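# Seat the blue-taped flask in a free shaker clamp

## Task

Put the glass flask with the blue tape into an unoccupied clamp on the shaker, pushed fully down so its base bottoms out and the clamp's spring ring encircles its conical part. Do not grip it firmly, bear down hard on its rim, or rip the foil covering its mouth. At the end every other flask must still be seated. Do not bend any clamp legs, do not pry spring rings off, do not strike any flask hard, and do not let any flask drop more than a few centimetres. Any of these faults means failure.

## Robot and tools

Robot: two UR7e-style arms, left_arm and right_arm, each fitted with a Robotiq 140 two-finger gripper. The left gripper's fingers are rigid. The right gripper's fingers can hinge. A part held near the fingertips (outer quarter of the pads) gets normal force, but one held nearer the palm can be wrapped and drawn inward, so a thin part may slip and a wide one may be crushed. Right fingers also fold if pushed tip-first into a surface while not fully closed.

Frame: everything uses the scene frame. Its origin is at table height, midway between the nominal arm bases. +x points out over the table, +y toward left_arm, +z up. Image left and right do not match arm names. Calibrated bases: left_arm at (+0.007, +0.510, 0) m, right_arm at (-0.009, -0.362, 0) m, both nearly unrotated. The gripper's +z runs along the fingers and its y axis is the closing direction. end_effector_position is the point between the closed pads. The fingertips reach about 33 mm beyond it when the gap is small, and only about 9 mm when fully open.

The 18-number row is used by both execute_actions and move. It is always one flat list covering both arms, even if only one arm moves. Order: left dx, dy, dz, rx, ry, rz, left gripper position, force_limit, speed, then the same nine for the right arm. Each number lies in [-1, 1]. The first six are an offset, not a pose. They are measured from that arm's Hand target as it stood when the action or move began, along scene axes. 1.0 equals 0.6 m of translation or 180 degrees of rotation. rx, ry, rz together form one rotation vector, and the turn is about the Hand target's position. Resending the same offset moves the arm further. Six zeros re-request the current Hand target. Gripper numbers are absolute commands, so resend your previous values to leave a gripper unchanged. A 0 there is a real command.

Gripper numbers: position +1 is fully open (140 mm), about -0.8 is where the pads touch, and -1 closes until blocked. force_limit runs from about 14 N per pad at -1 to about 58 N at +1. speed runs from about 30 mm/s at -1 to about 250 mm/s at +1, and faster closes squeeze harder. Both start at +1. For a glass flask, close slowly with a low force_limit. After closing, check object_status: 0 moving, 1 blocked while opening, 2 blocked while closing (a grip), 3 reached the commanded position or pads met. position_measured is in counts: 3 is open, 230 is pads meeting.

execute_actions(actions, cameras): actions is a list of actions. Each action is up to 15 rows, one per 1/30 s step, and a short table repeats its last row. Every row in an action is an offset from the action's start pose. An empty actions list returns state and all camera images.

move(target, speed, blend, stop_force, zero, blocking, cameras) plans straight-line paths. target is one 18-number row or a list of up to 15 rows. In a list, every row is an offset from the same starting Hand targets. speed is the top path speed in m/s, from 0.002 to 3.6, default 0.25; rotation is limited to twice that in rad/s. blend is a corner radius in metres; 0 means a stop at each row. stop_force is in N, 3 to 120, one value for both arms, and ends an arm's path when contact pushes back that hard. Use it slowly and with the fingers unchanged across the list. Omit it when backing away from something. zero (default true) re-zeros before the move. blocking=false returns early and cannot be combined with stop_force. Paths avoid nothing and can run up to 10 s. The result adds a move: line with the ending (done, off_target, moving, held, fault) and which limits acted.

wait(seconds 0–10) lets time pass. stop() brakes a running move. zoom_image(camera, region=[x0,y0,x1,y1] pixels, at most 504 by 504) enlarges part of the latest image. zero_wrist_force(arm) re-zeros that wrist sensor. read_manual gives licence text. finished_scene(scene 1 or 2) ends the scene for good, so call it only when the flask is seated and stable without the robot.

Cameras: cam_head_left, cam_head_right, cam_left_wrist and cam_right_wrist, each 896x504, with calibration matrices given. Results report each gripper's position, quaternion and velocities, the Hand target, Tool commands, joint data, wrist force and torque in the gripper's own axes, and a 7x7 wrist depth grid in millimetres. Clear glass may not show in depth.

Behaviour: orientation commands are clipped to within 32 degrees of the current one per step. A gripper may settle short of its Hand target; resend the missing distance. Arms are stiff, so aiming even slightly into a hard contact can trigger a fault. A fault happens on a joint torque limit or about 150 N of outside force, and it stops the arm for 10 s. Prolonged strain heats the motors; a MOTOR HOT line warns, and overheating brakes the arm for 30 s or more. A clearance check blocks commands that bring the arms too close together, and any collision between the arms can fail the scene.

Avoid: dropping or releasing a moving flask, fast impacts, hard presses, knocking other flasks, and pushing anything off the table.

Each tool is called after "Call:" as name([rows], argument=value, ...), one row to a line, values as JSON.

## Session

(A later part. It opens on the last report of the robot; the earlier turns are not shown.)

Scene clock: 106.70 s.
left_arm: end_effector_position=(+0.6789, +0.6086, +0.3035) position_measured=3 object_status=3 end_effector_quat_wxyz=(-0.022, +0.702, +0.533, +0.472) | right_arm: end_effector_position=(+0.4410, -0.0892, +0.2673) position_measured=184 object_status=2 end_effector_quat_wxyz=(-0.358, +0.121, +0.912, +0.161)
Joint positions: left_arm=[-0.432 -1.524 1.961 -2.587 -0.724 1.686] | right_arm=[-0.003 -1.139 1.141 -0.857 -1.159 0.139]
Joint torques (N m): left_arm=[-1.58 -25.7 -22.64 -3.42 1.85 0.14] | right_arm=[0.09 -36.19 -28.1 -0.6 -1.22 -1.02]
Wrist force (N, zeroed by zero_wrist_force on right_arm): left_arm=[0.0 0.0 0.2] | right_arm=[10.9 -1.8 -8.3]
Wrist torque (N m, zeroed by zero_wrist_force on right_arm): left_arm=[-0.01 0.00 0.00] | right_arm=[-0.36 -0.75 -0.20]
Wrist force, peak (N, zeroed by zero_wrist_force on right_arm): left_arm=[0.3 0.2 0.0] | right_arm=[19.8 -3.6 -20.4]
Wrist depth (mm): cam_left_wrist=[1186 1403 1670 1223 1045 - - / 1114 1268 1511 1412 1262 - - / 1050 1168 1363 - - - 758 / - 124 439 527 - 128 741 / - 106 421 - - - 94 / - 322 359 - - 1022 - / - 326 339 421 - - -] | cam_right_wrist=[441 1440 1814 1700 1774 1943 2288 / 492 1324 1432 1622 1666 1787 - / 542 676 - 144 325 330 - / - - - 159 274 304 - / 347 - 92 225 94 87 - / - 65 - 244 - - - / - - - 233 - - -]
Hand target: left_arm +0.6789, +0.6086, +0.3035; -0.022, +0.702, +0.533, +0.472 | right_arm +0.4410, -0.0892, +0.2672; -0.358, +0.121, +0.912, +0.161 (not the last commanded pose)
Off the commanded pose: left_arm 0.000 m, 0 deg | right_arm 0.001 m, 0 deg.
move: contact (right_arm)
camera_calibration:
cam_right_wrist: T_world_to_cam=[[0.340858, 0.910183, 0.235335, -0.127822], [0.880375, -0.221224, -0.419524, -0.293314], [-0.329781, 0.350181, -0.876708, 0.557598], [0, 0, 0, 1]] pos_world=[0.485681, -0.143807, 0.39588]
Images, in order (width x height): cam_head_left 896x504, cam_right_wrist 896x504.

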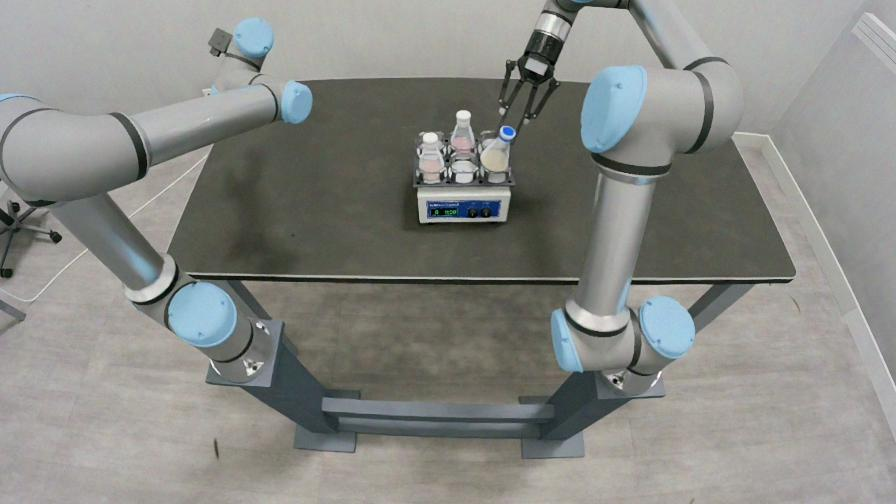

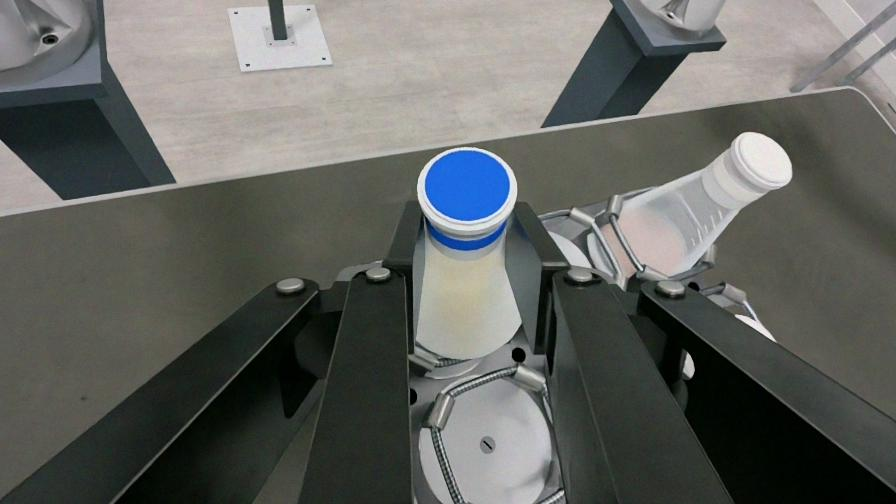

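Call:
move(target=[0,0,0,0,0,0,1,1,1,0,0,-0.012,0,0,0,-0.98,-0.05,-1], speed=0.008, stop_force=28, zero=false, cameras=["cam_right_wrist","cam_head_left"])

Call:
zoom_image(camera="cam_head_left", region=[450, 110, 530, 190])

Scene clock: 109.77 s.
left_arm: end_effector_position=(+0.6789, +0.6086, +0.3035) position_measured=3 object_status=3 end_effector_quat_wxyz=(-0.022, +0.702, +0.533, +0.472) | right_arm: end_effector_position=(+0.4411, -0.0892, +0.2669) position_measured=184 object_status=2 end_effector_quat_wxyz=(-0.358, +0.121, +0.912, +0.161)
Joint positions: left_arm=[-0.432 -1.524 1.961 -2.587 -0.724 1.686] | right_arm=[-0.003 -1.139 1.142 -0.857 -1.159 0.139]
Joint torques (N m): left_arm=[-1.46 -26.24 -22.38 -3.41 1.85 0.17] | right_arm=[12.14 -26.88 -25.74 -2.11 0.09 0.92]
Wrist force (N, zeroed by zero_wrist_force on right_arm): left_arm=[0.0 0.0 0.1] | right_arm=[17.1 -3.1 -13.8]
Wrist torque (N m, zeroed by zero_wrist_force on right_arm): left_arm=[-0.01 0.00 0.00] | right_arm=[-0.28 -0.74 -0.25]
Wrist force, peak (N, zeroed by zero_wrist_force on right_arm): left_arm=[0.2 0.2 0.2] | right_arm=[25.9 -5.4 -26.4]
Wrist depth (mm): cam_left_wrist=[1216 1355 1636 - 1163 778 - / 1119 1289 1550 1783 1168 - - / 1045 1186 1333 1363 - 964 - / - 117 450 550 1235 127 - / - 106 - - 527 - 94 / - - 385 451 504 - - / - 324 373 404 - 1098 -] | cam_right_wrist=[442 1475 1787 1737 1814 716 2310 / 501 1368 1475 1550 904 1855 - / 564 1218 - 143 519 303 - / - - - 159 272 326 - / - - 93 224 94 87 - / - 65 - 244 - - - / - - - 233 - - -]
Hand target: left_arm +0.6789, +0.6086, +0.3035; -0.022, +0.702, +0.533, +0.472 | right_arm +0.4411, -0.0892, +0.2669; -0.358, +0.121, +0.912, +0.161 (not the last commanded pose)
Off the commanded pose: left_arm 0.000 m, 0 deg | right_arm 0.007 m, 0 deg.
move: contact (right_arm)
camera_calibration:
cam_right_wrist: T_world_to_cam=[[0.340857, 0.910186, 0.235323, -0.127837], [0.880331, -0.221181, -0.419638, -0.293346], [-0.3299, 0.350199, -0.876657, 0.557339], [0, 0, 0, 1]] pos_world=[0.485682, -0.143707, 0.395579]
Images, in order (width x height): cam_head_left 896x504, cam_right_wrist 896x504.

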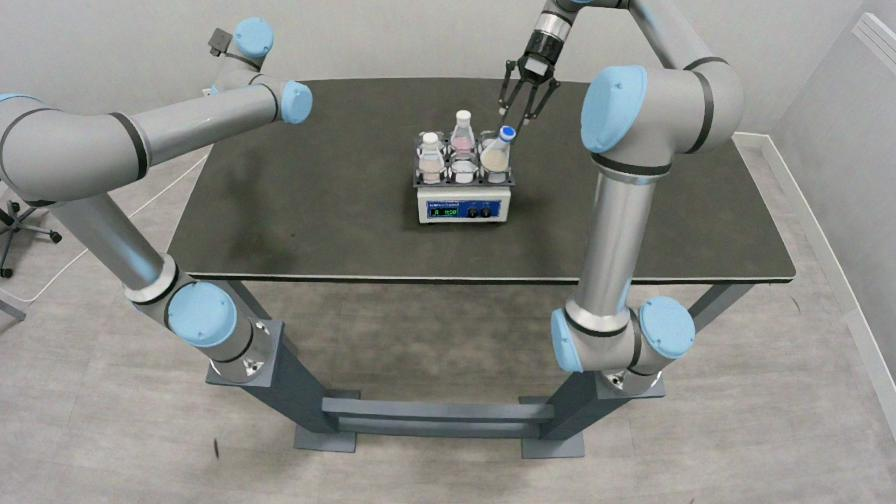

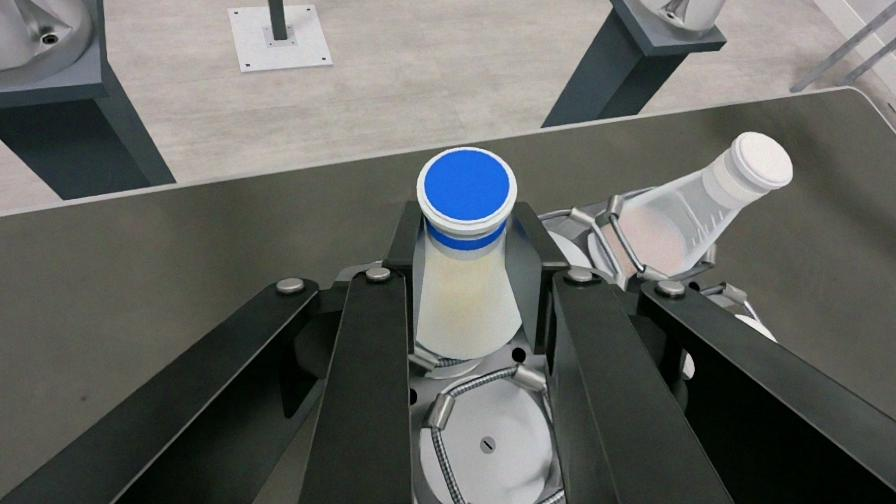

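Scaled by 6.300 from the camera's 896x504 image, which has a finer 1280x720 frame.

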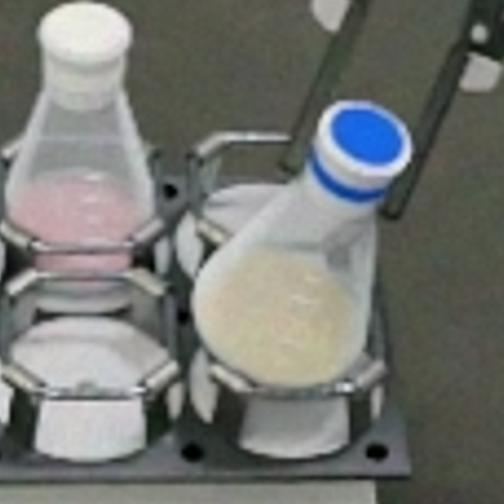

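Call:
move(target=[0,0,0,0,0,0,1,1,1,0.0053,0.0145,-0.002,-0.0313,0.0114,0,-0.98,-0.05,-1], speed=0.03)

Scene clock: 114.43 s.
left_arm: end_effector_position=(+0.6789, +0.6086, +0.3035) position_measured=3 object_status=3 end_effector_quat_wxyz=(-0.022, +0.702, +0.533, +0.472) | right_arm: end_effector_position=(+0.4434, -0.0805, +0.2660) position_measured=184 object_status=2 end_effector_quat_wxyz=(-0.369, +0.141, +0.911, +0.114) end_effector_velocity=(-0.001, +0.000, -0.001) end_effector_angular_velocity=(+0.004, +0.001, +0.005)
Joint positions: left_arm=[-0.432 -1.524 1.961 -2.587 -0.724 1.686] | right_arm=[0.042 -1.089 1.062 -0.823 -1.202 0.245]
Joint velocities: left_arm=[within noise] | right_arm=[0 0.001 0.003 0 -0.001 -0.007]
Joint torques (N m): left_arm=[-0.87 -26.19 -22.25 -3.47 1.89 -0.13] | right_arm=[4.25 -11.24 9.14 -15.22 2.63 -1.46]
Wrist force (N, zeroed by zero_wrist_force on right_arm): left_arm=[0.0 0.1 0.0] | right_arm=[68.5 -21.3 -67.0]
Wrist torque (N m, zeroed by zero_wrist_force on right_arm): left_arm=[0.02 -0.01 -0.01] | right_arm=[-0.28 -0.14 -0.44]
Wrist force, peak (N, zeroed by zero_wrist_force on right_arm): left_arm=[0.4 0.1 0.0] | right_arm=[68.6 -22.2 -67.4]
Wrist depth (mm): cam_left_wrist=[1204 1371 1670 - - - 678 / 1114 1268 1520 1670 1009 984 760 / 1054 1174 1363 - - - - / - 116 458 - - 128 - / - 107 427 488 583 - 94 / - - - - - - - / - - 352 - - - -] | cam_right_wrist=[438 1580 1632 1700 1787 678 1975 / 456 1415 1484 1540 1869 - - / 542 1275 1407 142 - 288 - / 411 397 - 152 265 291 - / - - 92 223 94 88 - / - 65 - 241 - - - / - - - 231 - - -]
Hand target: left_arm +0.6789, +0.6086, +0.3035; -0.022, +0.702, +0.533, +0.472 | right_arm +0.4442, -0.0805, +0.2657; -0.368, +0.141, +0.912, +0.114
Off the commanded pose: left_arm 0.000 m, 0 deg | right_arm 0.001 m, 0 deg.
move: done

Call:
move(target=[0,0,0,0,0,0,1,1,1,0,0,0.017,0,0,0,-0.98,-0.05,-1], speed=0.03, cameras=["cam_head_left","cam_right_wrist"])

Scene clock: 120.03 s.
left_arm: end_effector_position=(+0.6789, +0.6086, +0.3035) position_measured=3 object_status=3 end_effector_quat_wxyz=(-0.022, +0.702, +0.533, +0.472) | right_arm: end_effector_position=(+0.4442, -0.0805, +0.2760) position_measured=184 object_status=2 end_effector_quat_wxyz=(-0.368, +0.141, +0.912, +0.114) end_effector_velocity=(+0.000, +0.000, -0.002) end_effector_angular_velocity=(+0.000, +0.000, +0.000)
Joint positions: left_arm=[-0.432 -1.524 1.961 -2.587 -0.724 1.686] | right_arm=[0.042 -1.088 1.034 -0.799 -1.202 0.244]
Joint velocities: left_arm=[within noise] | right_arm=[0 0 0.005 -0.006 0.001 0]
Joint torques (N m): left_arm=[-2.19 -26.72 -22.9 -3.62 1.81 -0.06] | right_arm=[-0.04 -36.81 -13.1 -2.56 3.23 -0.5]
Wrist force (N, zeroed by zero_wrist_force on right_arm): left_arm=[0.1 0.1 0.0] | right_arm=[2.1 0.2 -3.1]
Wrist torque (N m, zeroed by zero_wrist_force on right_arm): left_arm=[0.03 -0.02 0.00] | right_arm=[0.09 -0.45 -0.03]
Wrist force, peak (N, zeroed by zero_wrist_force on right_arm): left_arm=[-0.3 0.1 0.2] | right_arm=[68.6 -21.2 -67.5]
Wrist depth (mm): cam_left_wrist=[1204 1333 1670 1325 - - - / 1119 1262 1501 1511 - 964 - / 1054 1210 1318 1560 - 923 801 / - 124 - - 1140 128 801 / - 115 393 - - - 94 / - - - - - 1088 - / - - - - - - -] | cam_right_wrist=[441 1530 1800 1700 1762 1841 1975 / 461 1407 1449 1511 1521 - - / 609 646 1289 143 520 291 - / - 421 - 151 269 303 - / - - 92 225 94 88 - / - 65 - 248 - - - / - - - 235 - - -]
Hand target: left_arm +0.6789, +0.6086, +0.3035; -0.022, +0.702, +0.533, +0.472 | right_arm +0.4442, -0.0805, +0.2759; -0.368, +0.141, +0.912, +0.114
Off the commanded pose: left_arm 0.000 m, 0 deg | right_arm 0.000 m, 0 deg.
move: done
camera_calibration:
cam_right_wrist: T_world_to_cam=[[0.347457, 0.928286, 0.132509, -0.112059], [0.865156, -0.262861, -0.427094, -0.285002], [-0.361634, 0.263038, -0.894445, 0.575289], [0, 0, 0, 1]] pos_world=[0.493551, -0.122216, 0.40769]
Images, in order (width x height): cam_head_left 896x504, cam_right_wrist 896x504.

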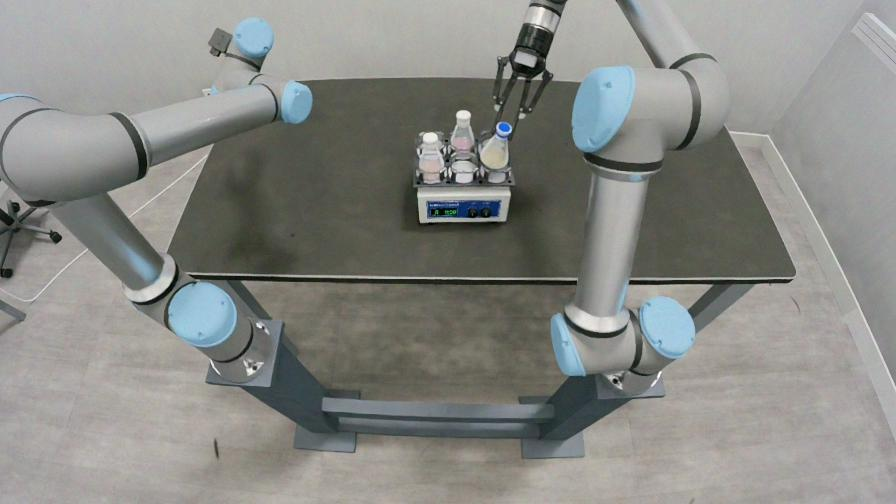

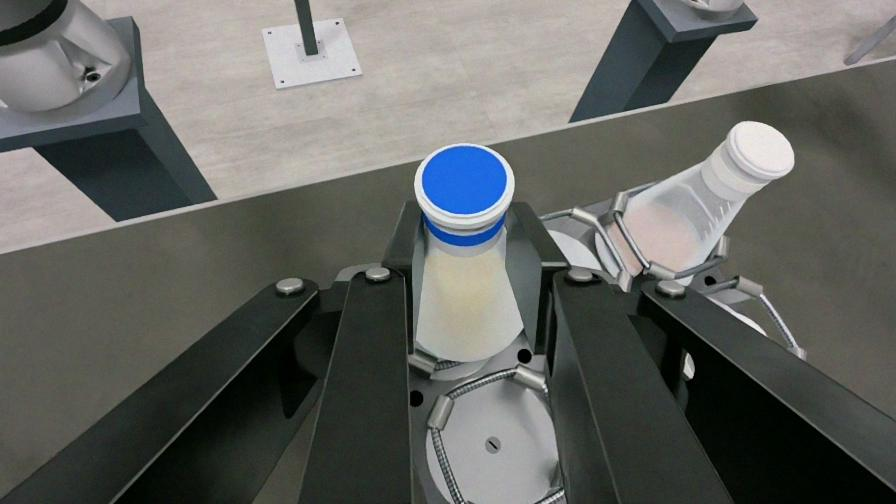

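Call:
move(target=[0,0,0,0,0,0,1,1,1,0.0027,0.0075,0.0085,-0.0285,0.0104,0,-0.98,-0.05,-1], speed=0.05, cameras=["cam_head_left","cam_head_right","cam_right_wrist"])

Call:
zero_wrist_force(arm="right_arm")

Call:
zoom_image(camera="cam_head_left", region=[450, 110, 530, 190])

Call:
zoom_image(camera="cam_right_wrist", region=[370, 130, 590, 420])

Scene clock: 123.10 s.
left_arm: end_effector_position=(+0.6789, +0.6086, +0.3035) position_measured=3 object_status=3 end_effector_quat_wxyz=(-0.022, +0.702, +0.533, +0.472) | right_arm: end_effector_position=(+0.4458, -0.0760, +0.2808) position_measured=184 object_status=2 end_effector_quat_wxyz=(-0.376, +0.159, +0.910, +0.071) end_effector_velocity=(+0.000, +0.001, -0.001) end_effector_angular_velocity=(+0.006, -0.002, +0.000)
Joint positions: left_arm=[-0.432 -1.524 1.961 -2.587 -0.724 1.686] | right_arm=[0.077 -1.041 0.944 -0.745 -1.244 0.333]
Joint velocities: left_arm=[within noise] | right_arm=[-0.001 -0.002 0.004 -0.004 0.003 -0.005]
Joint torques (N m): left_arm=[-1.39 -26.71 -21.73 -3.51 2.08 -0.17] | right_arm=[-11.09 -67.72 -13.39 -2.59 3.56 -1.97]
Wrist force (N, zeroed by zero_wrist_force on right_arm): left_arm=[0.0 -0.1 0.1] | right_arm=[2.5 0.5 -2.9]
Wrist torque (N m, zeroed by zero_wrist_force on right_arm): left_arm=[-0.01 0.00 0.00] | right_arm=[0.10 -0.53 0.00]
Wrist force, peak (N, zeroed by zero_wrist_force on right_arm): left_arm=[-0.1 0.1 0.3] | right_arm=[2.7 0.7 -3.1]
Wrist depth (mm): cam_left_wrist=[1198 1395 1670 1592 - - - / 1124 1296 1520 1492 - - 859 / 1036 1242 1355 - - - - / - 117 - - - 127 832 / - 106 - - 1282 127 94 / - 99 - - - - - / - 320 - - 466 - -] | cam_right_wrist=[430 1689 1712 1689 1689 1475 1737 / 464 1484 1493 1611 1449 - - / 1360 1275 1424 142 - 292 - / 1243 - - 150 264 289 - / - - 92 225 94 88 - / - 65 - 254 - - - / - - - 242 - - -]
Hand target: left_arm +0.6789, +0.6086, +0.3035; -0.022, +0.702, +0.533, +0.472 | right_arm +0.4459, -0.0760, +0.2810; -0.376, +0.159, +0.910, +0.071
Off the commanded pose: left_arm 0.000 m, 0 deg | right_arm 0.000 m, 0 deg.
move: done
camera_calibration:
cam_right_wrist: T_world_to_cam=[[0.349819, 0.93608, 0.0371591, -0.0910604], [0.851178, -0.301022, -0.429979, -0.278995], [-0.391309, 0.182044, -0.902074, 0.588255], [0, 0, 0, 1]] pos_world=[0.499519, -0.105832, 0.414071]
Images, in order (width x height): cam_head_left 896x504, cam_head_right 896x504, cam_right_wrist 896x504.

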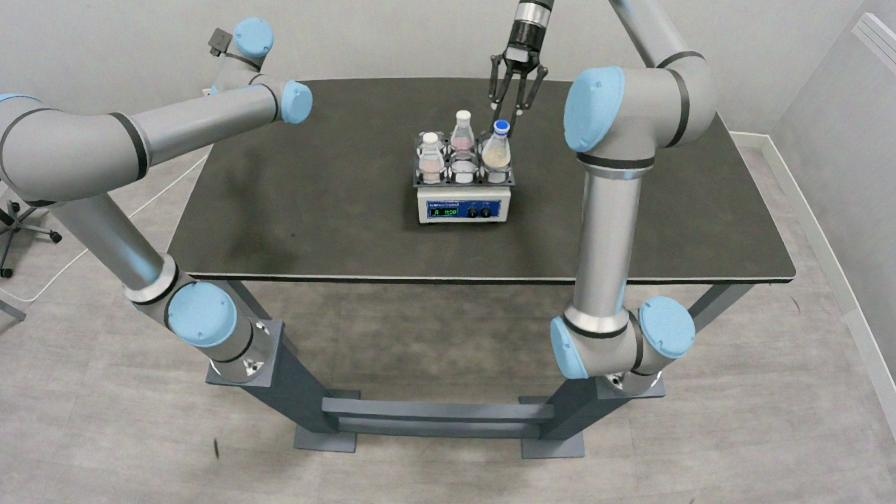

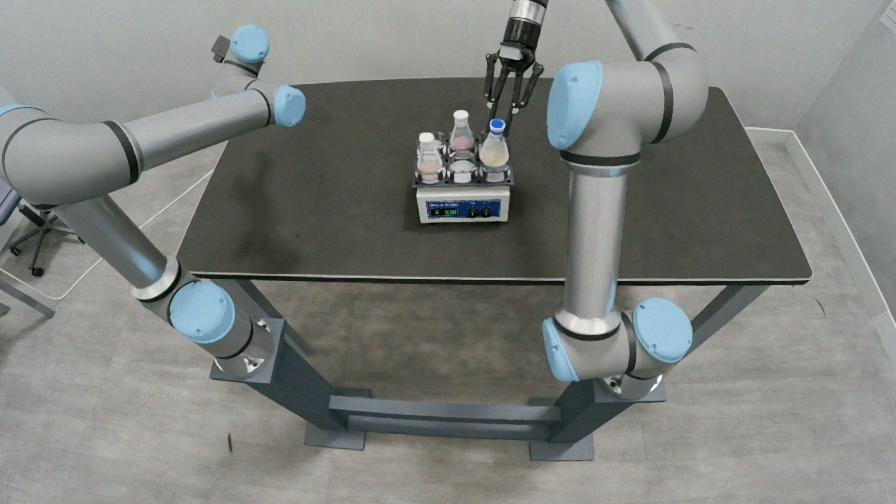

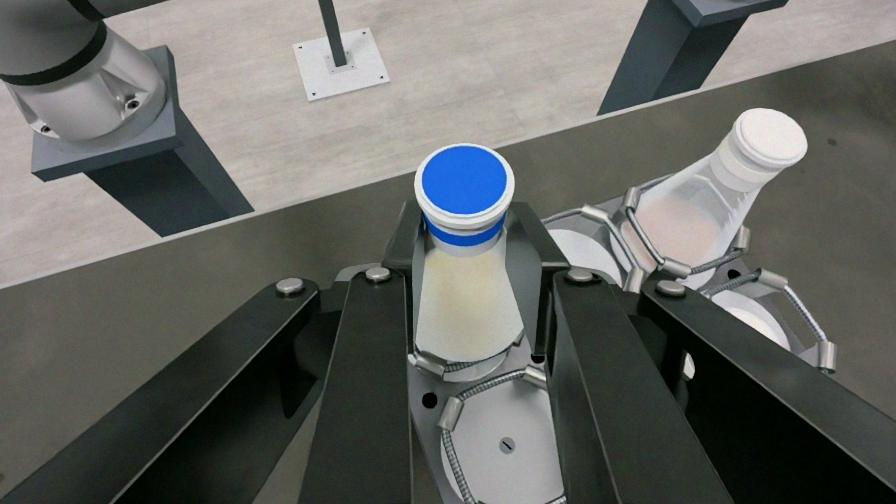

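Wrist force sensor zeroed.

Scaled by 6.300 from the camera's 896x504 image, which has a finer 1280x720 frame.

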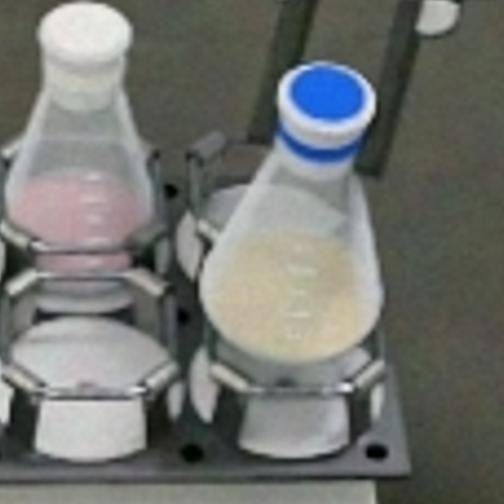

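Scaled by 1.738 from the camera's 896x504 image, which has a finer 1280x720 frame.

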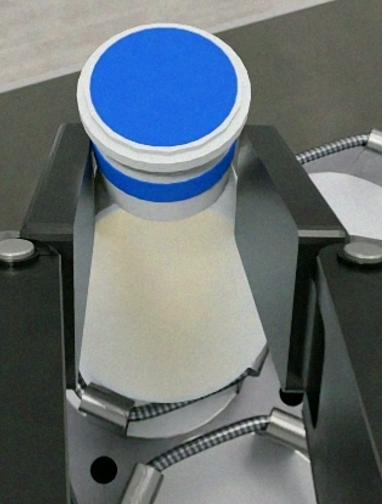

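Call:
move(target=[0,0,0,0,0,0,1,1,1,0,0,-0.033,0,0,0,-0.98,-0.05,-1], speed=0.012, stop_force=34)

Scene clock: 126.43 s.
left_arm: end_effector_position=(+0.6789, +0.6086, +0.3035) position_measured=3 object_status=3 end_effector_quat_wxyz=(-0.022, +0.702, +0.533, +0.472) | right_arm: end_effector_position=(+0.4457, -0.0760, +0.2696) position_measured=184 object_status=2 end_effector_quat_wxyz=(-0.376, +0.159, +0.910, +0.071)
Joint positions: left_arm=[-0.432 -1.524 1.961 -2.587 -0.724 1.686] | right_arm=[0.077 -1.044 0.978 -0.776 -1.244 0.332]
Joint torques (N m): left_arm=[-2.18 -26.31 -23.04 -3.44 1.89 -0.09] | right_arm=[-5.6 -21.44 -24.87 -4.64 3.23 0.6]
Wrist force (N, zeroed by zero_wrist_force on right_arm): left_arm=[0.1 0.0 0.1] | right_arm=[23.9 -6.7 -15.5]
Wrist torque (N m, zeroed by zero_wrist_force on right_arm): left_arm=[0.00 -0.02 -0.01] | right_arm=[0.14 -0.26 -0.16]
Wrist force, peak (N, zeroed by zero_wrist_force on right_arm): left_arm=[0.2 0.2 0.0] | right_arm=[33.9 -9.7 -24.2]
Wrist depth (mm): cam_left_wrist=[1210 1371 1636 - - - - / 1114 1282 1511 1581 1036 927 - / 1040 1174 1395 - 1108 916 - / - 124 452 512 - 128 - / - 106 444 465 - - 94 / - 333 379 454 - - - / - - - 405 478 - -] | cam_right_wrist=[426 1622 1749 1689 1689 1399 1749 / 468 1540 1484 1560 1440 - - / 1302 617 1360 142 302 288 - / 1353 - 427 152 257 276 - / - - 92 224 94 87 242 / - 65 - 244 - - 63 / - - - 233 - - -]
Hand target: left_arm +0.6789, +0.6086, +0.3035; -0.022, +0.702, +0.533, +0.472 | right_arm +0.4457, -0.0760, +0.2695; -0.376, +0.159, +0.910, +0.071 (not the last commanded pose)
Off the commanded pose: left_arm 0.000 m, 0 deg | right_arm 0.008 m, 0 deg.
move: contact (right_arm)

Call:
move([
  [0,0,0,0,0,0,1,1,1,-0.0027,-0.0017,0.002,0,0,0,-0.98,-0.05,-1],
  [0,0,0,0,0,0,1,1,1,-0.0027,-0.0017,-0.01,0,0,0,-0.98,-0.05,-1],
], speed=0.01, stop_force=36, zero=false)

Scene clock: 129.37 s.
left_arm: end_effector_position=(+0.6789, +0.6086, +0.3035) position_measured=3 object_status=3 end_effector_quat_wxyz=(-0.022, +0.702, +0.533, +0.472) | right_arm: end_effector_position=(+0.4440, -0.0770, +0.2670) position_measured=184 object_status=2 end_effector_quat_wxyz=(-0.376, +0.159, +0.910, +0.071)
Joint positions: left_arm=[-0.432 -1.524 1.961 -2.587 -0.724 1.686] | right_arm=[0.075 -1.05 0.993 -0.786 -1.245 0.331]
Joint torques (N m): left_arm=[-1.22 -26.55 -21.78 -3.6 2.08 0.05] | right_arm=[-3.71 -27.11 -23.71 -4.83 -0.93 -0.72]
Wrist force (N, zeroed by zero_wrist_force on right_arm): left_arm=[-0.2 0.1 0.1] | right_arm=[24.3 -6.1 -15.9]
Wrist torque (N m, zeroed by zero_wrist_force on right_arm): left_arm=[0.02 0.04 0.00] | right_arm=[0.64 -0.30 -0.05]
Wrist force, peak (N, zeroed by zero_wrist_force on right_arm): left_arm=[-0.2 0.3 0.0] | right_arm=[32.6 -9.1 -24.0]
Wrist depth (mm): cam_left_wrist=[1198 1379 1614 - - - - / 1103 1289 1520 1581 - - - / 1045 1204 1501 580 - 938 - / - 117 - 547 - 128 - / - 106 419 453 1129 127 94 / - 99 415 417 - - - / - - 359 - 481 - -] | cam_right_wrist=[425 1666 1622 1737 1700 700 1724 / 452 1493 1493 1600 1700 - 187 / 1338 623 1376 142 - 281 482 / 1338 - - 164 275 274 - / - - 92 223 94 87 226 / - 65 - 242 - - 66 / - - - 229 - - -]
Hand target: left_arm +0.6789, +0.6086, +0.3035; -0.022, +0.702, +0.533, +0.472 | right_arm +0.4440, -0.0770, +0.2669; -0.376, +0.159, +0.910, +0.071 (not the last commanded pose)
Off the commanded pose: left_arm 0.000 m, 0 deg | right_arm 0.003 m, 0 deg.
move: contact (right_arm); path passed 1 of 2 targets

Call:
move([
  [0,0,0,0,0,0,1,1,1,-0.0022,-0.0017,0.002,0,0,0,-0.98,-0.05,-1],
  [0,0,0,0,0,0,1,1,1,-0.0022,-0.0017,-0.01,0,0,0,-0.98,-0.05,-1],
], speed=0.01, stop_force=38, zero=false, cameras=["cam_head_left","cam_right_wrist"])

Call:
zoom_image(camera="cam_head_left", region=[460, 110, 530, 190])

Call:
zoom_image(camera="cam_right_wrist", region=[370, 130, 590, 420])

Scene clock: 131.83 s.
left_arm: end_effector_position=(+0.6789, +0.6086, +0.3035) position_measured=3 object_status=3 end_effector_quat_wxyz=(-0.022, +0.702, +0.533, +0.472) | right_arm: end_effector_position=(+0.4426, -0.0780, +0.2660) position_measured=184 object_status=2 end_effector_quat_wxyz=(-0.376, +0.159, +0.910, +0.071)
Joint positions: left_arm=[-0.432 -1.524 1.961 -2.587 -0.724 1.686] | right_arm=[0.074 -1.054 1.003 -0.79 -1.246 0.33]
Joint torques (N m): left_arm=[-1.89 -27.41 -22.54 -3.32 1.84 0.01] | right_arm=[-6.72 -20.11 -23.09 -3.47 -3.71 -0.49]
Wrist force (N, zeroed by zero_wrist_force on right_arm): left_arm=[0.0 -0.1 0.3] | right_arm=[23.9 0.7 -17.4]
Wrist torque (N m, zeroed by zero_wrist_force on right_arm): left_arm=[-0.01 -0.01 -0.01] | right_arm=[0.20 -0.31 -0.20]
Wrist force, peak (N, zeroed by zero_wrist_force on right_arm): left_arm=[0.2 0.2 0.1] | right_arm=[32.9 0.1 -30.3]
Wrist depth (mm): cam_left_wrist=[1204 1387 1636 - - 872 - / 1124 1282 1511 1797 - - - / 1050 1204 1340 - - - - / 339 117 448 - - 128 775 / - 107 - - 558 - 94 / - 344 - - - 1036 - / - 329 350 - 494 - -] | cam_right_wrist=[430 1611 1724 1654 1700 1654 1749 / 453 1449 1511 1502 1466 - - / 1212 722 1424 142 - 272 - / 1331 - - 158 256 264 - / 397 - 92 223 94 87 148 / - 65 - 241 - - 66 / - - - 232 - - -]
Hand target: left_arm +0.6789, +0.6086, +0.3035; -0.022, +0.702, +0.533, +0.472 | right_arm +0.4426, -0.0780, +0.2659; -0.376, +0.159, +0.910, +0.071 (not the last commanded pose)
Off the commanded pose: left_arm 0.000 m, 0 deg | right_arm 0.005 m, 0 deg.
move: contact (right_arm); path passed 1 of 2 targets
camera_calibration:
cam_right_wrist: T_world_to_cam=[[0.350198, 0.935925, 0.0374881, -0.0877553], [0.851025, -0.301201, -0.430157, -0.283183], [-0.391304, 0.182544, -0.901975, 0.573956], [0, 0, 0, 1]] pos_world=[0.496318, -0.107934, 0.39917]
Images, in order (width x height): cam_head_left 896x504, cam_right_wrist 896x504.

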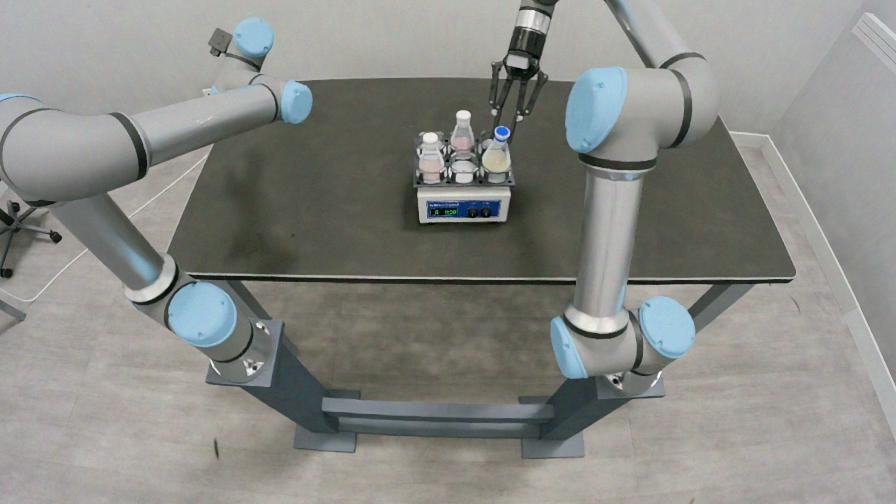

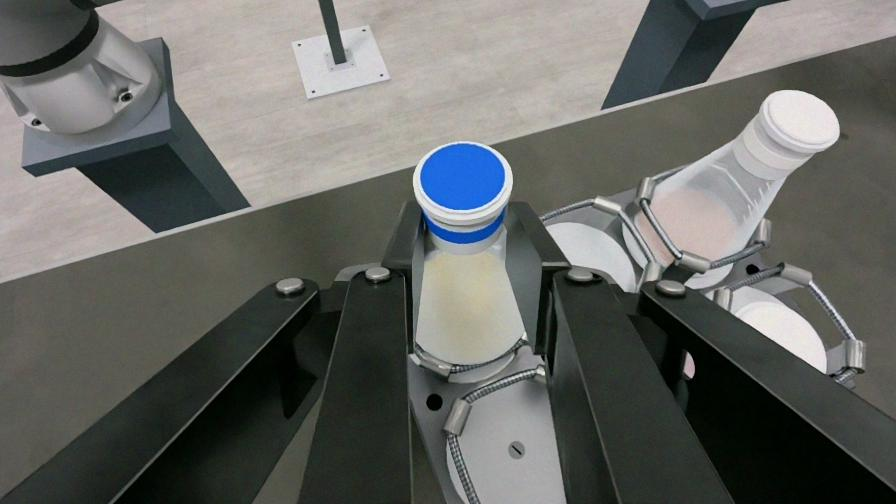

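Scaled by 6.300 from the camera's 896x504 image, which has a finer 1280x720 frame.

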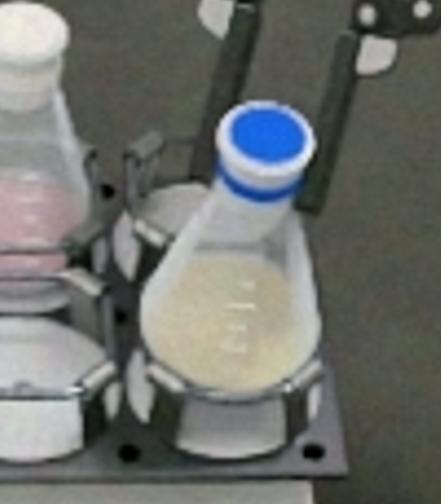

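Scaled by 1.738 from the camera's 896x504 image, which has a finer 1280x720 frame.

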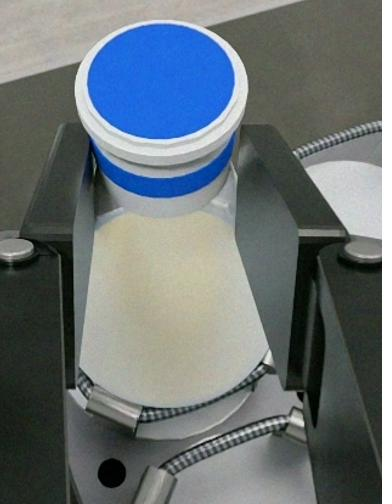

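Call:
move(target=[0,0,0,0,0,0,1,1,1,-0.0073,-0.0152,0,0.0313,-0.0114,0,-0.98,-0.05,-1], speed=0.08)

Scene clock: 134.23 s.
left_arm: end_effector_position=(+0.6789, +0.6086, +0.3035) position_measured=3 object_status=3 end_effector_quat_wxyz=(-0.022, +0.702, +0.533, +0.472) | right_arm: end_effector_position=(+0.4383, -0.0872, +0.2660) position_measured=184 object_status=2 end_effector_quat_wxyz=(-0.367, +0.139, +0.912, +0.118)
Joint positions: left_arm=[-0.432 -1.524 1.961 -2.587 -0.724 1.686] | right_arm=[0.03 -1.113 1.096 -0.835 -1.204 0.228]
Joint torques (N m): left_arm=[-2.03 -26.63 -22.25 -3.45 2.03 0.07] | right_arm=[8.04 -19.95 -19.81 -2.13 -7.52 0.26]
Wrist force (N, zeroed by zero_wrist_force on right_arm): left_arm=[-0.1 0.0 0.0] | right_arm=[22.6 12.3 -15.5]
Wrist torque (N m, zeroed by zero_wrist_force on right_arm): left_arm=[-0.01 0.01 0.00] | right_arm=[-0.21 -0.36 -0.32]
Wrist force, peak (N, zeroed by zero_wrist_force on right_arm): left_arm=[-0.2 -0.1 0.3] | right_arm=[28.2 4.9 -22.3]
Wrist depth (mm): cam_left_wrist=[1210 1403 1706 1204 1198 869 760 / 1124 1275 1511 1540 - - 741 / 1036 1198 1363 1464 - 866 - / - 116 - 529 - 128 - / - 106 - 505 - - 94 / - - - - - - - / - - - - - - -] | cam_right_wrist=[431 1550 1590 1666 1762 662 2040 / 451 1424 1466 1550 1590 537 - / 594 1282 1302 142 503 321 - / - - 403 158 268 291 - / 364 - 93 222 94 88 161 / - 65 - 241 - - - / - - - 230 - - -]
Hand target: left_arm +0.6789, +0.6086, +0.3035; -0.022, +0.702, +0.533, +0.472 | right_arm +0.4382, -0.0872, +0.2659; -0.367, +0.139, +0.912, +0.118
Off the commanded pose: left_arm 0.000 m, 0 deg | right_arm 0.000 m, 0 deg.
move: done

Call:
move([
  [0,0,0,0,0,0,1,1,1,0.0058,0.0158,0.0008,-0.0313,0.0114,0,-0.98,-0.05,-1],
  [0,0,0,0,0,0,1,1,1,0.0115,0.0316,0,-0.0626,0.0228,0,-0.98,-0.05,-1],
], speed=0.08, blend=[0.005,0])

Scene clock: 139.53 s.
left_arm: end_effector_position=(+0.6789, +0.6086, +0.3035) position_measured=3 object_status=3 end_effector_quat_wxyz=(-0.022, +0.702, +0.533, +0.472) | right_arm: end_effector_position=(+0.4449, -0.0682, +0.2660) position_measured=184 object_status=2 end_effector_quat_wxyz=(-0.385, +0.179, +0.905, +0.023) end_effector_velocity=(-0.001, +0.000, +0.001) end_effector_angular_velocity=(+0.005, +0.002, -0.003)
Joint positions: left_arm=[-0.432 -1.524 1.961 -2.587 -0.724 1.686] | right_arm=[0.118 -0.992 0.905 -0.735 -1.285 0.429]
Joint velocities: left_arm=[within noise] | right_arm=[-0.002 -0.003 0.005 0 0.005 -0.003]
Joint torques (N m): left_arm=[-1.17 -26.59 -22.33 -3.31 2.16 -0.11] | right_arm=[-2.25 -28.13 3.44 -15.17 5.28 -1.97]
Wrist force (N, zeroed by zero_wrist_force on right_arm): left_arm=[0.1 0.1 0.3] | right_arm=[53.7 -24.5 -54.9]
Wrist torque (N m, zeroed by zero_wrist_force on right_arm): left_arm=[0.03 -0.01 0.00] | right_arm=[1.10 0.18 -0.04]
Wrist force, peak (N, zeroed by zero_wrist_force on right_arm): left_arm=[0.3 0.0 0.2] | right_arm=[54.8 -24.8 -55.2]
Wrist depth (mm): cam_left_wrist=[1216 1403 1647 - 1040 - - / 1083 1289 1520 1560 1103 - 783 / 1054 1157 1438 1501 1186 872 785 / - 124 - 501 - 128 804 / - 106 - - - - 94 / - - - 427 - - - / - - 368 410 487 - -] | cam_right_wrist=[409 1855 1774 1666 1611 - 1600 / 469 549 1560 1570 1521 - 177 / 1530 603 1466 142 - 272 - / 1415 1345 - 155 268 262 - / 437 - 92 222 94 87 219 / - 65 - 240 - - 66 / - - - 230 - - -]
Hand target: left_arm +0.6789, +0.6086, +0.3035; -0.022, +0.702, +0.533, +0.472 | right_arm +0.4451, -0.0682, +0.2659; -0.384, +0.179, +0.905, +0.023
Off the commanded pose: left_arm 0.000 m, 0 deg | right_arm 0.000 m, 0 deg.
move: done

Call:
move(target=[0,0,0,0,0,0,1,1,1,-0.0063,-0.017,0.0012,0.0313,-0.0114,0,-0.98,-0.05,-1], speed=0.12)

Scene clock: 141.00 s.
left_arm: end_effector_position=(+0.6789, +0.6086, +0.3035) position_measured=3 object_status=3 end_effector_quat_wxyz=(-0.022, +0.702, +0.533, +0.472) | right_arm: end_effector_position=(+0.4414, -0.0784, +0.2667) position_measured=184 object_status=2 end_effector_quat_wxyz=(-0.376, +0.159, +0.910, +0.071)
Joint positions: left_arm=[-0.432 -1.524 1.961 -2.587 -0.724 1.686] | right_arm=[0.074 -1.058 1.007 -0.79 -1.246 0.33]
Joint torques (N m): left_arm=[-1.27 -27.05 -22.43 -3.44 2.12 -0.29] | right_arm=[9.77 -35.99 -18.42 -0.09 -3.15 -1.22]
Wrist force (N, zeroed by zero_wrist_force on right_arm): left_arm=[0.0 0.0 0.1] | right_arm=[4.5 3.7 -4.9]
Wrist torque (N m, zeroed by zero_wrist_force on right_arm): left_arm=[0.00 0.01 0.00] | right_arm=[0.26 -0.15 -0.12]
Wrist force, peak (N, zeroed by zero_wrist_force on right_arm): left_arm=[0.1 -0.3 0.0] | right_arm=[53.3 -24.7 -54.7]
Wrist depth (mm): cam_left_wrist=[1192 1379 1625 - - - - / 1129 1296 1482 - 1050 - - / 1045 1192 1363 1603 - 941 799 / - 116 443 - 1216 128 - / - 106 426 473 - - 94 / - 107 - - - - - / - 325 - - - - -] | cam_right_wrist=[422 1643 1774 1700 1737 716 1841 / 451 1466 1530 1530 1590 - - / 1296 626 1493 142 489 283 453 / 1296 - - 158 275 269 - / - - 92 223 94 87 150 / - 65 - 241 - - 66 / - - - 232 - - -]
Hand target: left_arm +0.6789, +0.6086, +0.3035; -0.022, +0.702, +0.533, +0.472 | right_arm +0.4414, -0.0784, +0.2667; -0.376, +0.159, +0.910, +0.071
Off the commanded pose: left_arm 0.000 m, 0 deg | right_arm 0.000 m, 0 deg.
move: done

Call:
move(target=[0,0,0,0,0,0,1,1,1,0,0,-0.01,0,0,0,-0.98,-0.05,-1], speed=0.008, stop_force=38, zero=false)

Scene clock: 142.60 s.
left_arm: end_effector_position=(+0.6789, +0.6086, +0.3035) position_measured=3 object_status=3 end_effector_quat_wxyz=(-0.022, +0.702, +0.533, +0.472) | right_arm: end_effector_position=(+0.4413, -0.0784, +0.2655) position_measured=184 object_status=2 end_effector_quat_wxyz=(-0.377, +0.159, +0.910, +0.071)
Joint positions: left_arm=[-0.432 -1.524 1.961 -2.587 -0.724 1.686] | right_arm=[0.074 -1.058 1.01 -0.793 -1.246 0.33]
Joint torques (N m): left_arm=[-2.24 -26.68 -22.2 -3.44 2.13 0.01] | right_arm=[11.28 -33.78 -21.56 -1.5 -3.2 -1.89]
Wrist force (N, zeroed by zero_wrist_force on right_arm): left_arm=[0.0 0.1 0.1] | right_arm=[17.8 4.1 -21.0]
Wrist torque (N m, zeroed by zero_wrist_force on right_arm): left_arm=[0.02 -0.01 0.00] | right_arm=[0.65 -0.04 -0.15]
Wrist force, peak (N, zeroed by zero_wrist_force on right_arm): left_arm=[0.3 0.0 0.2] | right_arm=[28.2 3.5 -35.3]
Wrist depth (mm): cam_left_wrist=[1192 1403 1603 - - - 732 / 1124 1282 1492 1318 - - 778 / 1050 1192 1395 - 992 875 810 / - 117 - - - 128 739 / - 106 - - - 127 94 / - - - 434 1325 - - / - 334 373 449 482 - -] | cam_right_wrist=[426 1677 1724 1700 1737 702 1749 / 453 1449 1550 1560 1511 - 517 / 1345 629 1415 142 478 286 - / 1324 - - 158 274 271 440 / - - 92 222 94 88 230 / - 65 - 239 - - 66 / - - - 228 - - -]
Hand target: left_arm +0.6789, +0.6086, +0.3035; -0.022, +0.702, +0.533, +0.472 | right_arm +0.4413, -0.0784, +0.2655; -0.377, +0.159, +0.910, +0.071 (not the last commanded pose)
Off the commanded pose: left_arm 0.000 m, 0 deg | right_arm 0.005 m, 0 deg.
move: contact (right_arm)

Call:
move(target=[0,0,0,0,0,0,1,1,1,-0.005,-0.0137,0,0.0313,-0.0114,0,-0.98,-0.05,-1], speed=0.08)

Scene clock: 145.50 s.
left_arm: end_effector_position=(+0.6789, +0.6086, +0.3035) position_measured=3 object_status=3 end_effector_quat_wxyz=(-0.022, +0.702, +0.533, +0.472) | right_arm: end_effector_position=(+0.4384, -0.0867, +0.2656) position_measured=184 object_status=2 end_effector_quat_wxyz=(-0.367, +0.139, +0.912, +0.118)
Joint positions: left_arm=[-0.432 -1.524 1.961 -2.587 -0.724 1.686] | right_arm=[0.03 -1.112 1.096 -0.836 -1.203 0.229]
Joint torques (N m): left_arm=[-1.93 -27.25 -22.09 -3.38 2.11 -0.11] | right_arm=[9.19 -25.33 -24.72 -2.13 -4.24 -0.04]
Wrist force (N, zeroed by zero_wrist_force on right_arm): left_arm=[0.0 0.2 0.1] | right_arm=[13.5 7.0 -7.0]
Wrist torque (N m, zeroed by zero_wrist_force on right_arm): left_arm=[0.04 0.00 0.00] | right_arm=[0.59 0.13 -0.13]
Wrist force, peak (N, zeroed by zero_wrist_force on right_arm): left_arm=[0.3 -0.2 0.0] | right_arm=[21.6 5.9 -25.7]
Wrist depth (mm): cam_left_wrist=[1216 1371 1670 - - - - / 1135 1262 1540 1647 1124 - - / 1040 1192 1446 1403 - - - / - 117 455 - 1275 127 753 / - 106 - - - - 94 / - - 415 - - - - / - - 372 391 - - -] | cam_right_wrist=[433 1502 1666 1700 1712 1827 1991 / 451 1368 1457 1521 1521 - 583 / 1249 727 1353 142 - 285 - / - - 426 161 266 293 - / - - 92 221 94 88 155 / - 65 - 242 - - - / - - - 229 - - -]
Hand target: left_arm +0.6789, +0.6086, +0.3035; -0.022, +0.702, +0.533, +0.472 | right_arm +0.4383, -0.0866, +0.2655; -0.368, +0.139, +0.912, +0.118
Off the commanded pose: left_arm 0.000 m, 0 deg | right_arm 0.000 m, 0 deg.
move: done

Good (14 N). Another −6°, slightly lower shift.

Call:
move(target=[0,0,0,0,0,0,1,1,1,-0.005,-0.0137,0,0.0313,-0.0114,0,-0.98,-0.05,-1], speed=0.08)

Scene clock: 146.97 s.
left_arm: end_effector_position=(+0.6789, +0.6086, +0.3035) position_measured=3 object_status=3 end_effector_quat_wxyz=(-0.022, +0.702, +0.533, +0.472) | right_arm: end_effector_position=(+0.4354, -0.0949, +0.2656) position_measured=184 object_status=2 end_effector_quat_wxyz=(-0.357, +0.119, +0.911, +0.165)
Joint positions: left_arm=[-0.432 -1.524 1.961 -2.587 -0.724 1.686] | right_arm=[-0.014 -1.159 1.174 -0.867 -1.16 0.124]
Joint torques (N m): left_arm=[-1.7 -27.05 -22.41 -3.42 2.09 -0.06] | right_arm=[10.91 -29.22 -26.33 0.27 -3.03 0.05]
Wrist force (N, zeroed by zero_wrist_force on right_arm): left_arm=[0.1 0.2 0.1] | right_arm=[2.2 5.0 -2.2]
Wrist torque (N m, zeroed by zero_wrist_force on right_arm): left_arm=[0.03 -0.02 0.00] | right_arm=[0.46 0.15 -0.19]
Wrist force, peak (N, zeroed by zero_wrist_force on right_arm): left_arm=[0.2 0.2 0.1] | right_arm=[15.3 9.0 -8.8]
Wrist depth (mm): cam_left_wrist=[1210 1379 1647 - - - 698 / 1119 1268 1492 1977 - - - / 1040 1192 1530 - 1119 - - / - 117 443 - - 127 850 / - 106 - 456 1262 - 94 / - 339 - - - - - / - - 356 - 498 - -] | cam_right_wrist=[436 1432 1611 1677 1800 718 2246 / 500 1324 1457 1550 1570 2206 - / 523 608 453 142 - 234 - / - 389 405 160 273 308 - / - - 92 223 94 88 - / - 65 - 241 - - - / - - - 231 - - -]
Hand target: left_arm +0.6789, +0.6086, +0.3035; -0.022, +0.702, +0.533, +0.472 | right_arm +0.4353, -0.0948, +0.2655; -0.358, +0.119, +0.911, +0.165
Off the commanded pose: left_arm 0.000 m, 0 deg | right_arm 0.000 m, 0 deg.
move: done

Force ~3 N, just as in scene 1. Push down up to 6–8 mm at this tilt.

Call:
move(target=[0,0,0,0,0,0,1,1,1,0,0,-0.012,0,0,0,-0.98,-0.05,-1], speed=0.008, stop_force=32, zero=false, cameras=["cam_head_left","cam_right_wrist"])

Call:
zoom_image(camera="cam_head_left", region=[460, 110, 530, 190])

Call:
zoom_image(camera="cam_right_wrist", region=[370, 130, 590, 420])

Scene clock: 149.43 s.
left_arm: end_effector_position=(+0.6789, +0.6086, +0.3035) position_measured=3 object_status=3 end_effector_quat_wxyz=(-0.022, +0.702, +0.533, +0.472) | right_arm: end_effector_position=(+0.4353, -0.0948, +0.2622) position_measured=184 object_status=2 end_effector_quat_wxyz=(-0.358, +0.119, +0.911, +0.165)
Joint positions: left_arm=[-0.432 -1.524 1.961 -2.587 -0.724 1.686] | right_arm=[-0.014 -1.159 1.183 -0.875 -1.16 0.124]
Joint torques (N m): left_arm=[-2.07 -27.46 -22.02 -3.42 2.28 -0.08] | right_arm=[8.4 -34.15 -25.27 -0.42 -2.87 -1.4]
Wrist force (N, zeroed by zero_wrist_force on right_arm): left_arm=[-0.2 0.0 0.2] | right_arm=[9.9 8.5 -10.1]
Wrist torque (N m, zeroed by zero_wrist_force on right_arm): left_arm=[0.00 0.04 0.00] | right_arm=[0.16 0.10 -0.44]
Wrist force, peak (N, zeroed by zero_wrist_force on right_arm): left_arm=[0.3 -0.1 0.2] | right_arm=[24.5 9.6 -20.2]
Wrist depth (mm): cam_left_wrist=[1192 1371 1659 1289 - - 773 / 1124 1275 1501 2445 - 895 - / 1045 1180 1438 - 1083 - - / 350 116 461 - - 128 737 / - 106 - - 1168 - 94 / - 98 - - - - - / - - 355 393 508 - -] | cam_right_wrist=[435 1415 1654 1700 1869 696 2354 / 488 1316 1466 1530 1689 - 1869 / 550 1296 444 142 - 237 - / 362 387 395 158 266 313 - / 342 - 92 223 94 88 529 / - 65 - 238 - - - / - - - 227 - - -]
Hand target: left_arm +0.6789, +0.6086, +0.3035; -0.022, +0.702, +0.533, +0.472 | right_arm +0.4353, -0.0948, +0.2622; -0.358, +0.119, +0.911, +0.165 (not the last commanded pose)
Off the commanded pose: left_arm 0.000 m, 0 deg | right_arm 0.004 m, 0 deg.
move: contact (right_arm)
camera_calibration:
cam_right_wrist: T_world_to_cam=[[0.339961, 0.908204, 0.244115, -0.121686], [0.881447, -0.217225, -0.419362, -0.291761], [-0.327838, 0.357741, -0.874382, 0.552521], [0, 0, 0, 1]] pos_world=[0.479678, -0.150522, 0.390467]
Images, in order (width x height): cam_head_left 896x504, cam_right_wrist 896x504.

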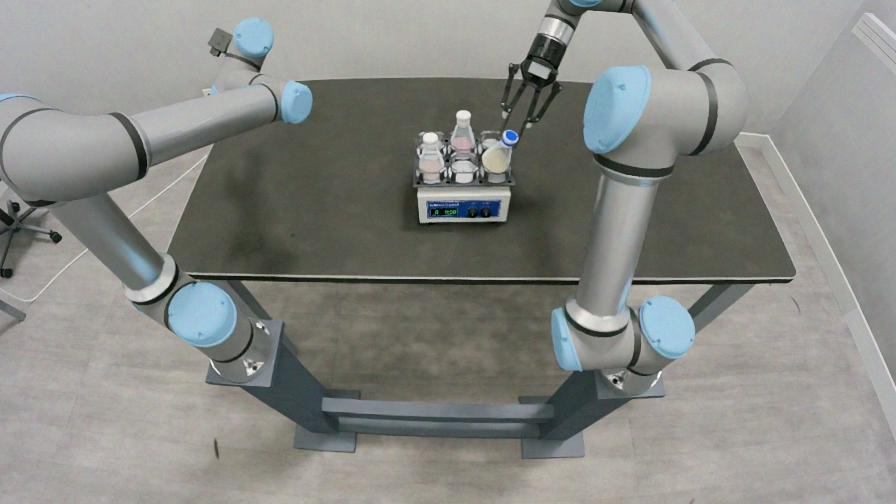

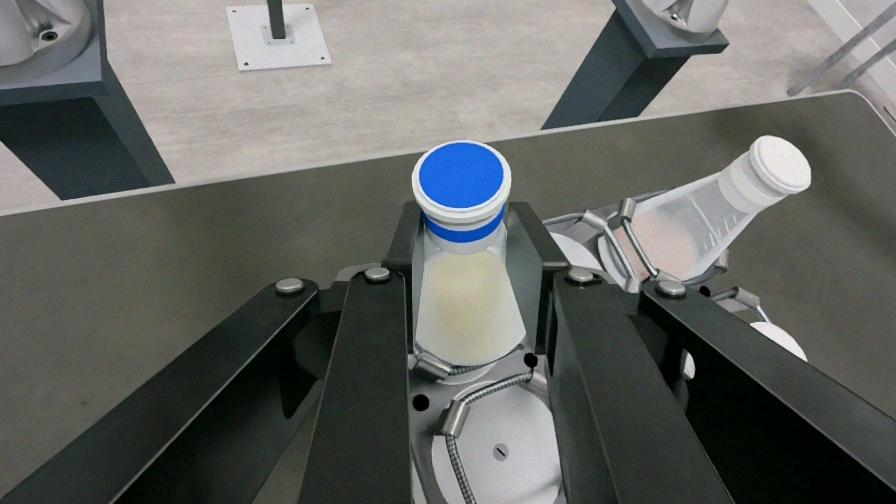

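Scaled by 6.300 from the camera's 896x504 image, which has a finer 1280x720 frame.

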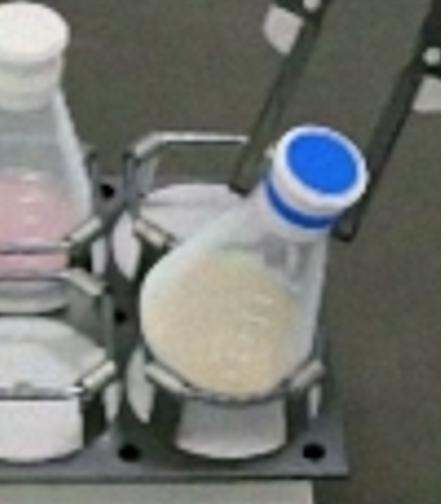

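Scaled by 1.738 from the camera's 896x504 image, which has a finer 1280x720 frame.

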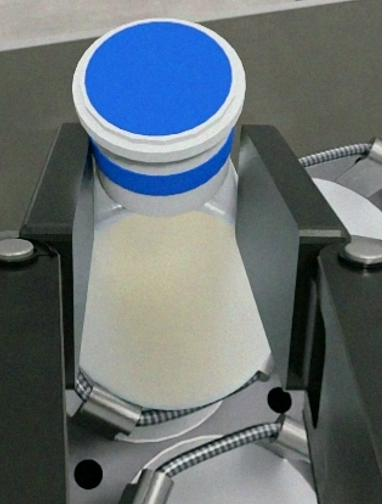

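Call:
move([
  [0,0,0,0,0,0,1,1,1,0.0009,0.0024,0.001,0,0,0,-0.98,-0.05,-1],
  [0,0,0,0,0,0,1,1,1,0.0009,0.0024,-0.012,0,0,0,-0.98,-0.05,-1],
], speed=0.008, stop_force=36, zero=false)

Scene clock: 152.17 s.
left_arm: end_effector_position=(+0.6789, +0.6086, +0.3035) position_measured=3 object_status=3 end_effector_quat_wxyz=(-0.022, +0.702, +0.533, +0.472) | right_arm: end_effector_position=(+0.4359, -0.0933, +0.2612) position_measured=184 object_status=2 end_effector_quat_wxyz=(-0.357, +0.119, +0.911, +0.165)
Joint positions: left_arm=[-0.432 -1.524 1.961 -2.587 -0.724 1.686] | right_arm=[-0.012 -1.157 1.182 -0.878 -1.159 0.126]
Joint torques (N m): left_arm=[-1.61 -27.21 -22.71 -3.25 2.26 -0.07] | right_arm=[8.68 -24.58 -21.61 -1.18 3.42 -0.91]
Wrist force (N, zeroed by zero_wrist_force on right_arm): left_arm=[0.1 0.0 0.0] | right_arm=[14.1 0.7 -22.4]
Wrist torque (N m, zeroed by zero_wrist_force on right_arm): left_arm=[0.01 -0.01 0.00] | right_arm=[0.66 0.02 -0.17]
Wrist force, peak (N, zeroed by zero_wrist_force on right_arm): left_arm=[0.3 0.1 0.1] | right_arm=[24.2 0.5 -32.6]
Wrist depth (mm): cam_left_wrist=[1186 1387 1614 - - - 734 / 1135 1282 1501 1659 - 905 - / 1031 1180 1333 - - - - / - 124 445 - - 127 - / - 106 409 - 554 - 94 / - 322 - 441 - - - / - - - - - 1093 -] | cam_right_wrist=[431 1457 1600 1724 1855 1975 2332 / 486 1353 1457 1530 1622 1814 1898 / 560 1269 - 142 - 235 - / 360 - - 158 259 306 - / 340 - 92 223 94 87 - / - 65 - 237 - - - / - - - 226 - - -]
Hand target: left_arm +0.6789, +0.6086, +0.3035; -0.022, +0.702, +0.533, +0.472 | right_arm +0.4359, -0.0933, +0.2612; -0.357, +0.119, +0.911, +0.165 (not the last commanded pose)
Off the commanded pose: left_arm 0.000 m, 0 deg | right_arm 0.006 m, 0 deg.
move: contact (right_arm); path passed 1 of 2 targets

Call:
move([
  [0,0,0,0,0,0,1,1,1,0.0018,-0.0006,0.001,0,0,0,-0.98,-0.05,-1],
  [0,0,0,0,0,0,1,1,1,0.0018,-0.0006,-0.012,0,0,0,-0.98,-0.05,-1],
], speed=0.008, stop_force=37, zero=false)

Scene clock: 154.37 s.
left_arm: end_effector_position=(+0.6789, +0.6086, +0.3035) position_measured=3 object_status=3 end_effector_quat_wxyz=(-0.022, +0.702, +0.533, +0.472) | right_arm: end_effector_position=(+0.4370, -0.0937, +0.2606) position_measured=184 object_status=2 end_effector_quat_wxyz=(-0.357, +0.119, +0.911, +0.165)
Joint positions: left_arm=[-0.432 -1.524 1.961 -2.587 -0.724 1.686] | right_arm=[-0.013 -1.154 1.18 -0.878 -1.159 0.125]
Joint torques (N m): left_arm=[-1.24 -27.2 -22.89 -3.22 2.26 -0.13] | right_arm=[5.92 -39.2 -25 -1.58 -0.39 -0.94]
Wrist force (N, zeroed by zero_wrist_force on right_arm): left_arm=[0.0 0.1 0.0] | right_arm=[12.9 1.6 -15.5]
Wrist torque (N m, zeroed by zero_wrist_force on right_arm): left_arm=[0.01 0.00 0.00] | right_arm=[0.55 0.17 -0.15]
Wrist force, peak (N, zeroed by zero_wrist_force on right_arm): left_arm=[0.0 0.1 0.3] | right_arm=[26.5 1.3 -29.1]
Wrist depth (mm): cam_left_wrist=[1198 1403 1659 - - - 746 / 1108 1262 1501 1511 - - 717 / 1045 1135 1371 591 - - - / 343 124 - 540 - 127 - / - 106 - 476 - 127 94 / - 99 - - 550 - - / - 325 - - - - -] | cam_right_wrist=[440 1440 1550 1689 1814 2058 2377 / 499 1338 1440 1530 1383 1943 - / 541 1302 1249 143 - 302 - / 369 - - 158 264 300 - / - - 93 223 94 88 - / - 65 - 236 - - - / - - - 227 - - -]
Hand target: left_arm +0.6789, +0.6086, +0.3035; -0.022, +0.702, +0.533, +0.472 | right_arm +0.4370, -0.0937, +0.2606; -0.357, +0.119, +0.911, +0.165 (not the last commanded pose)
Off the commanded pose: left_arm 0.000 m, 0 deg | right_arm 0.007 m, 0 deg.
move: contact (right_arm); path passed 1 of 2 targets


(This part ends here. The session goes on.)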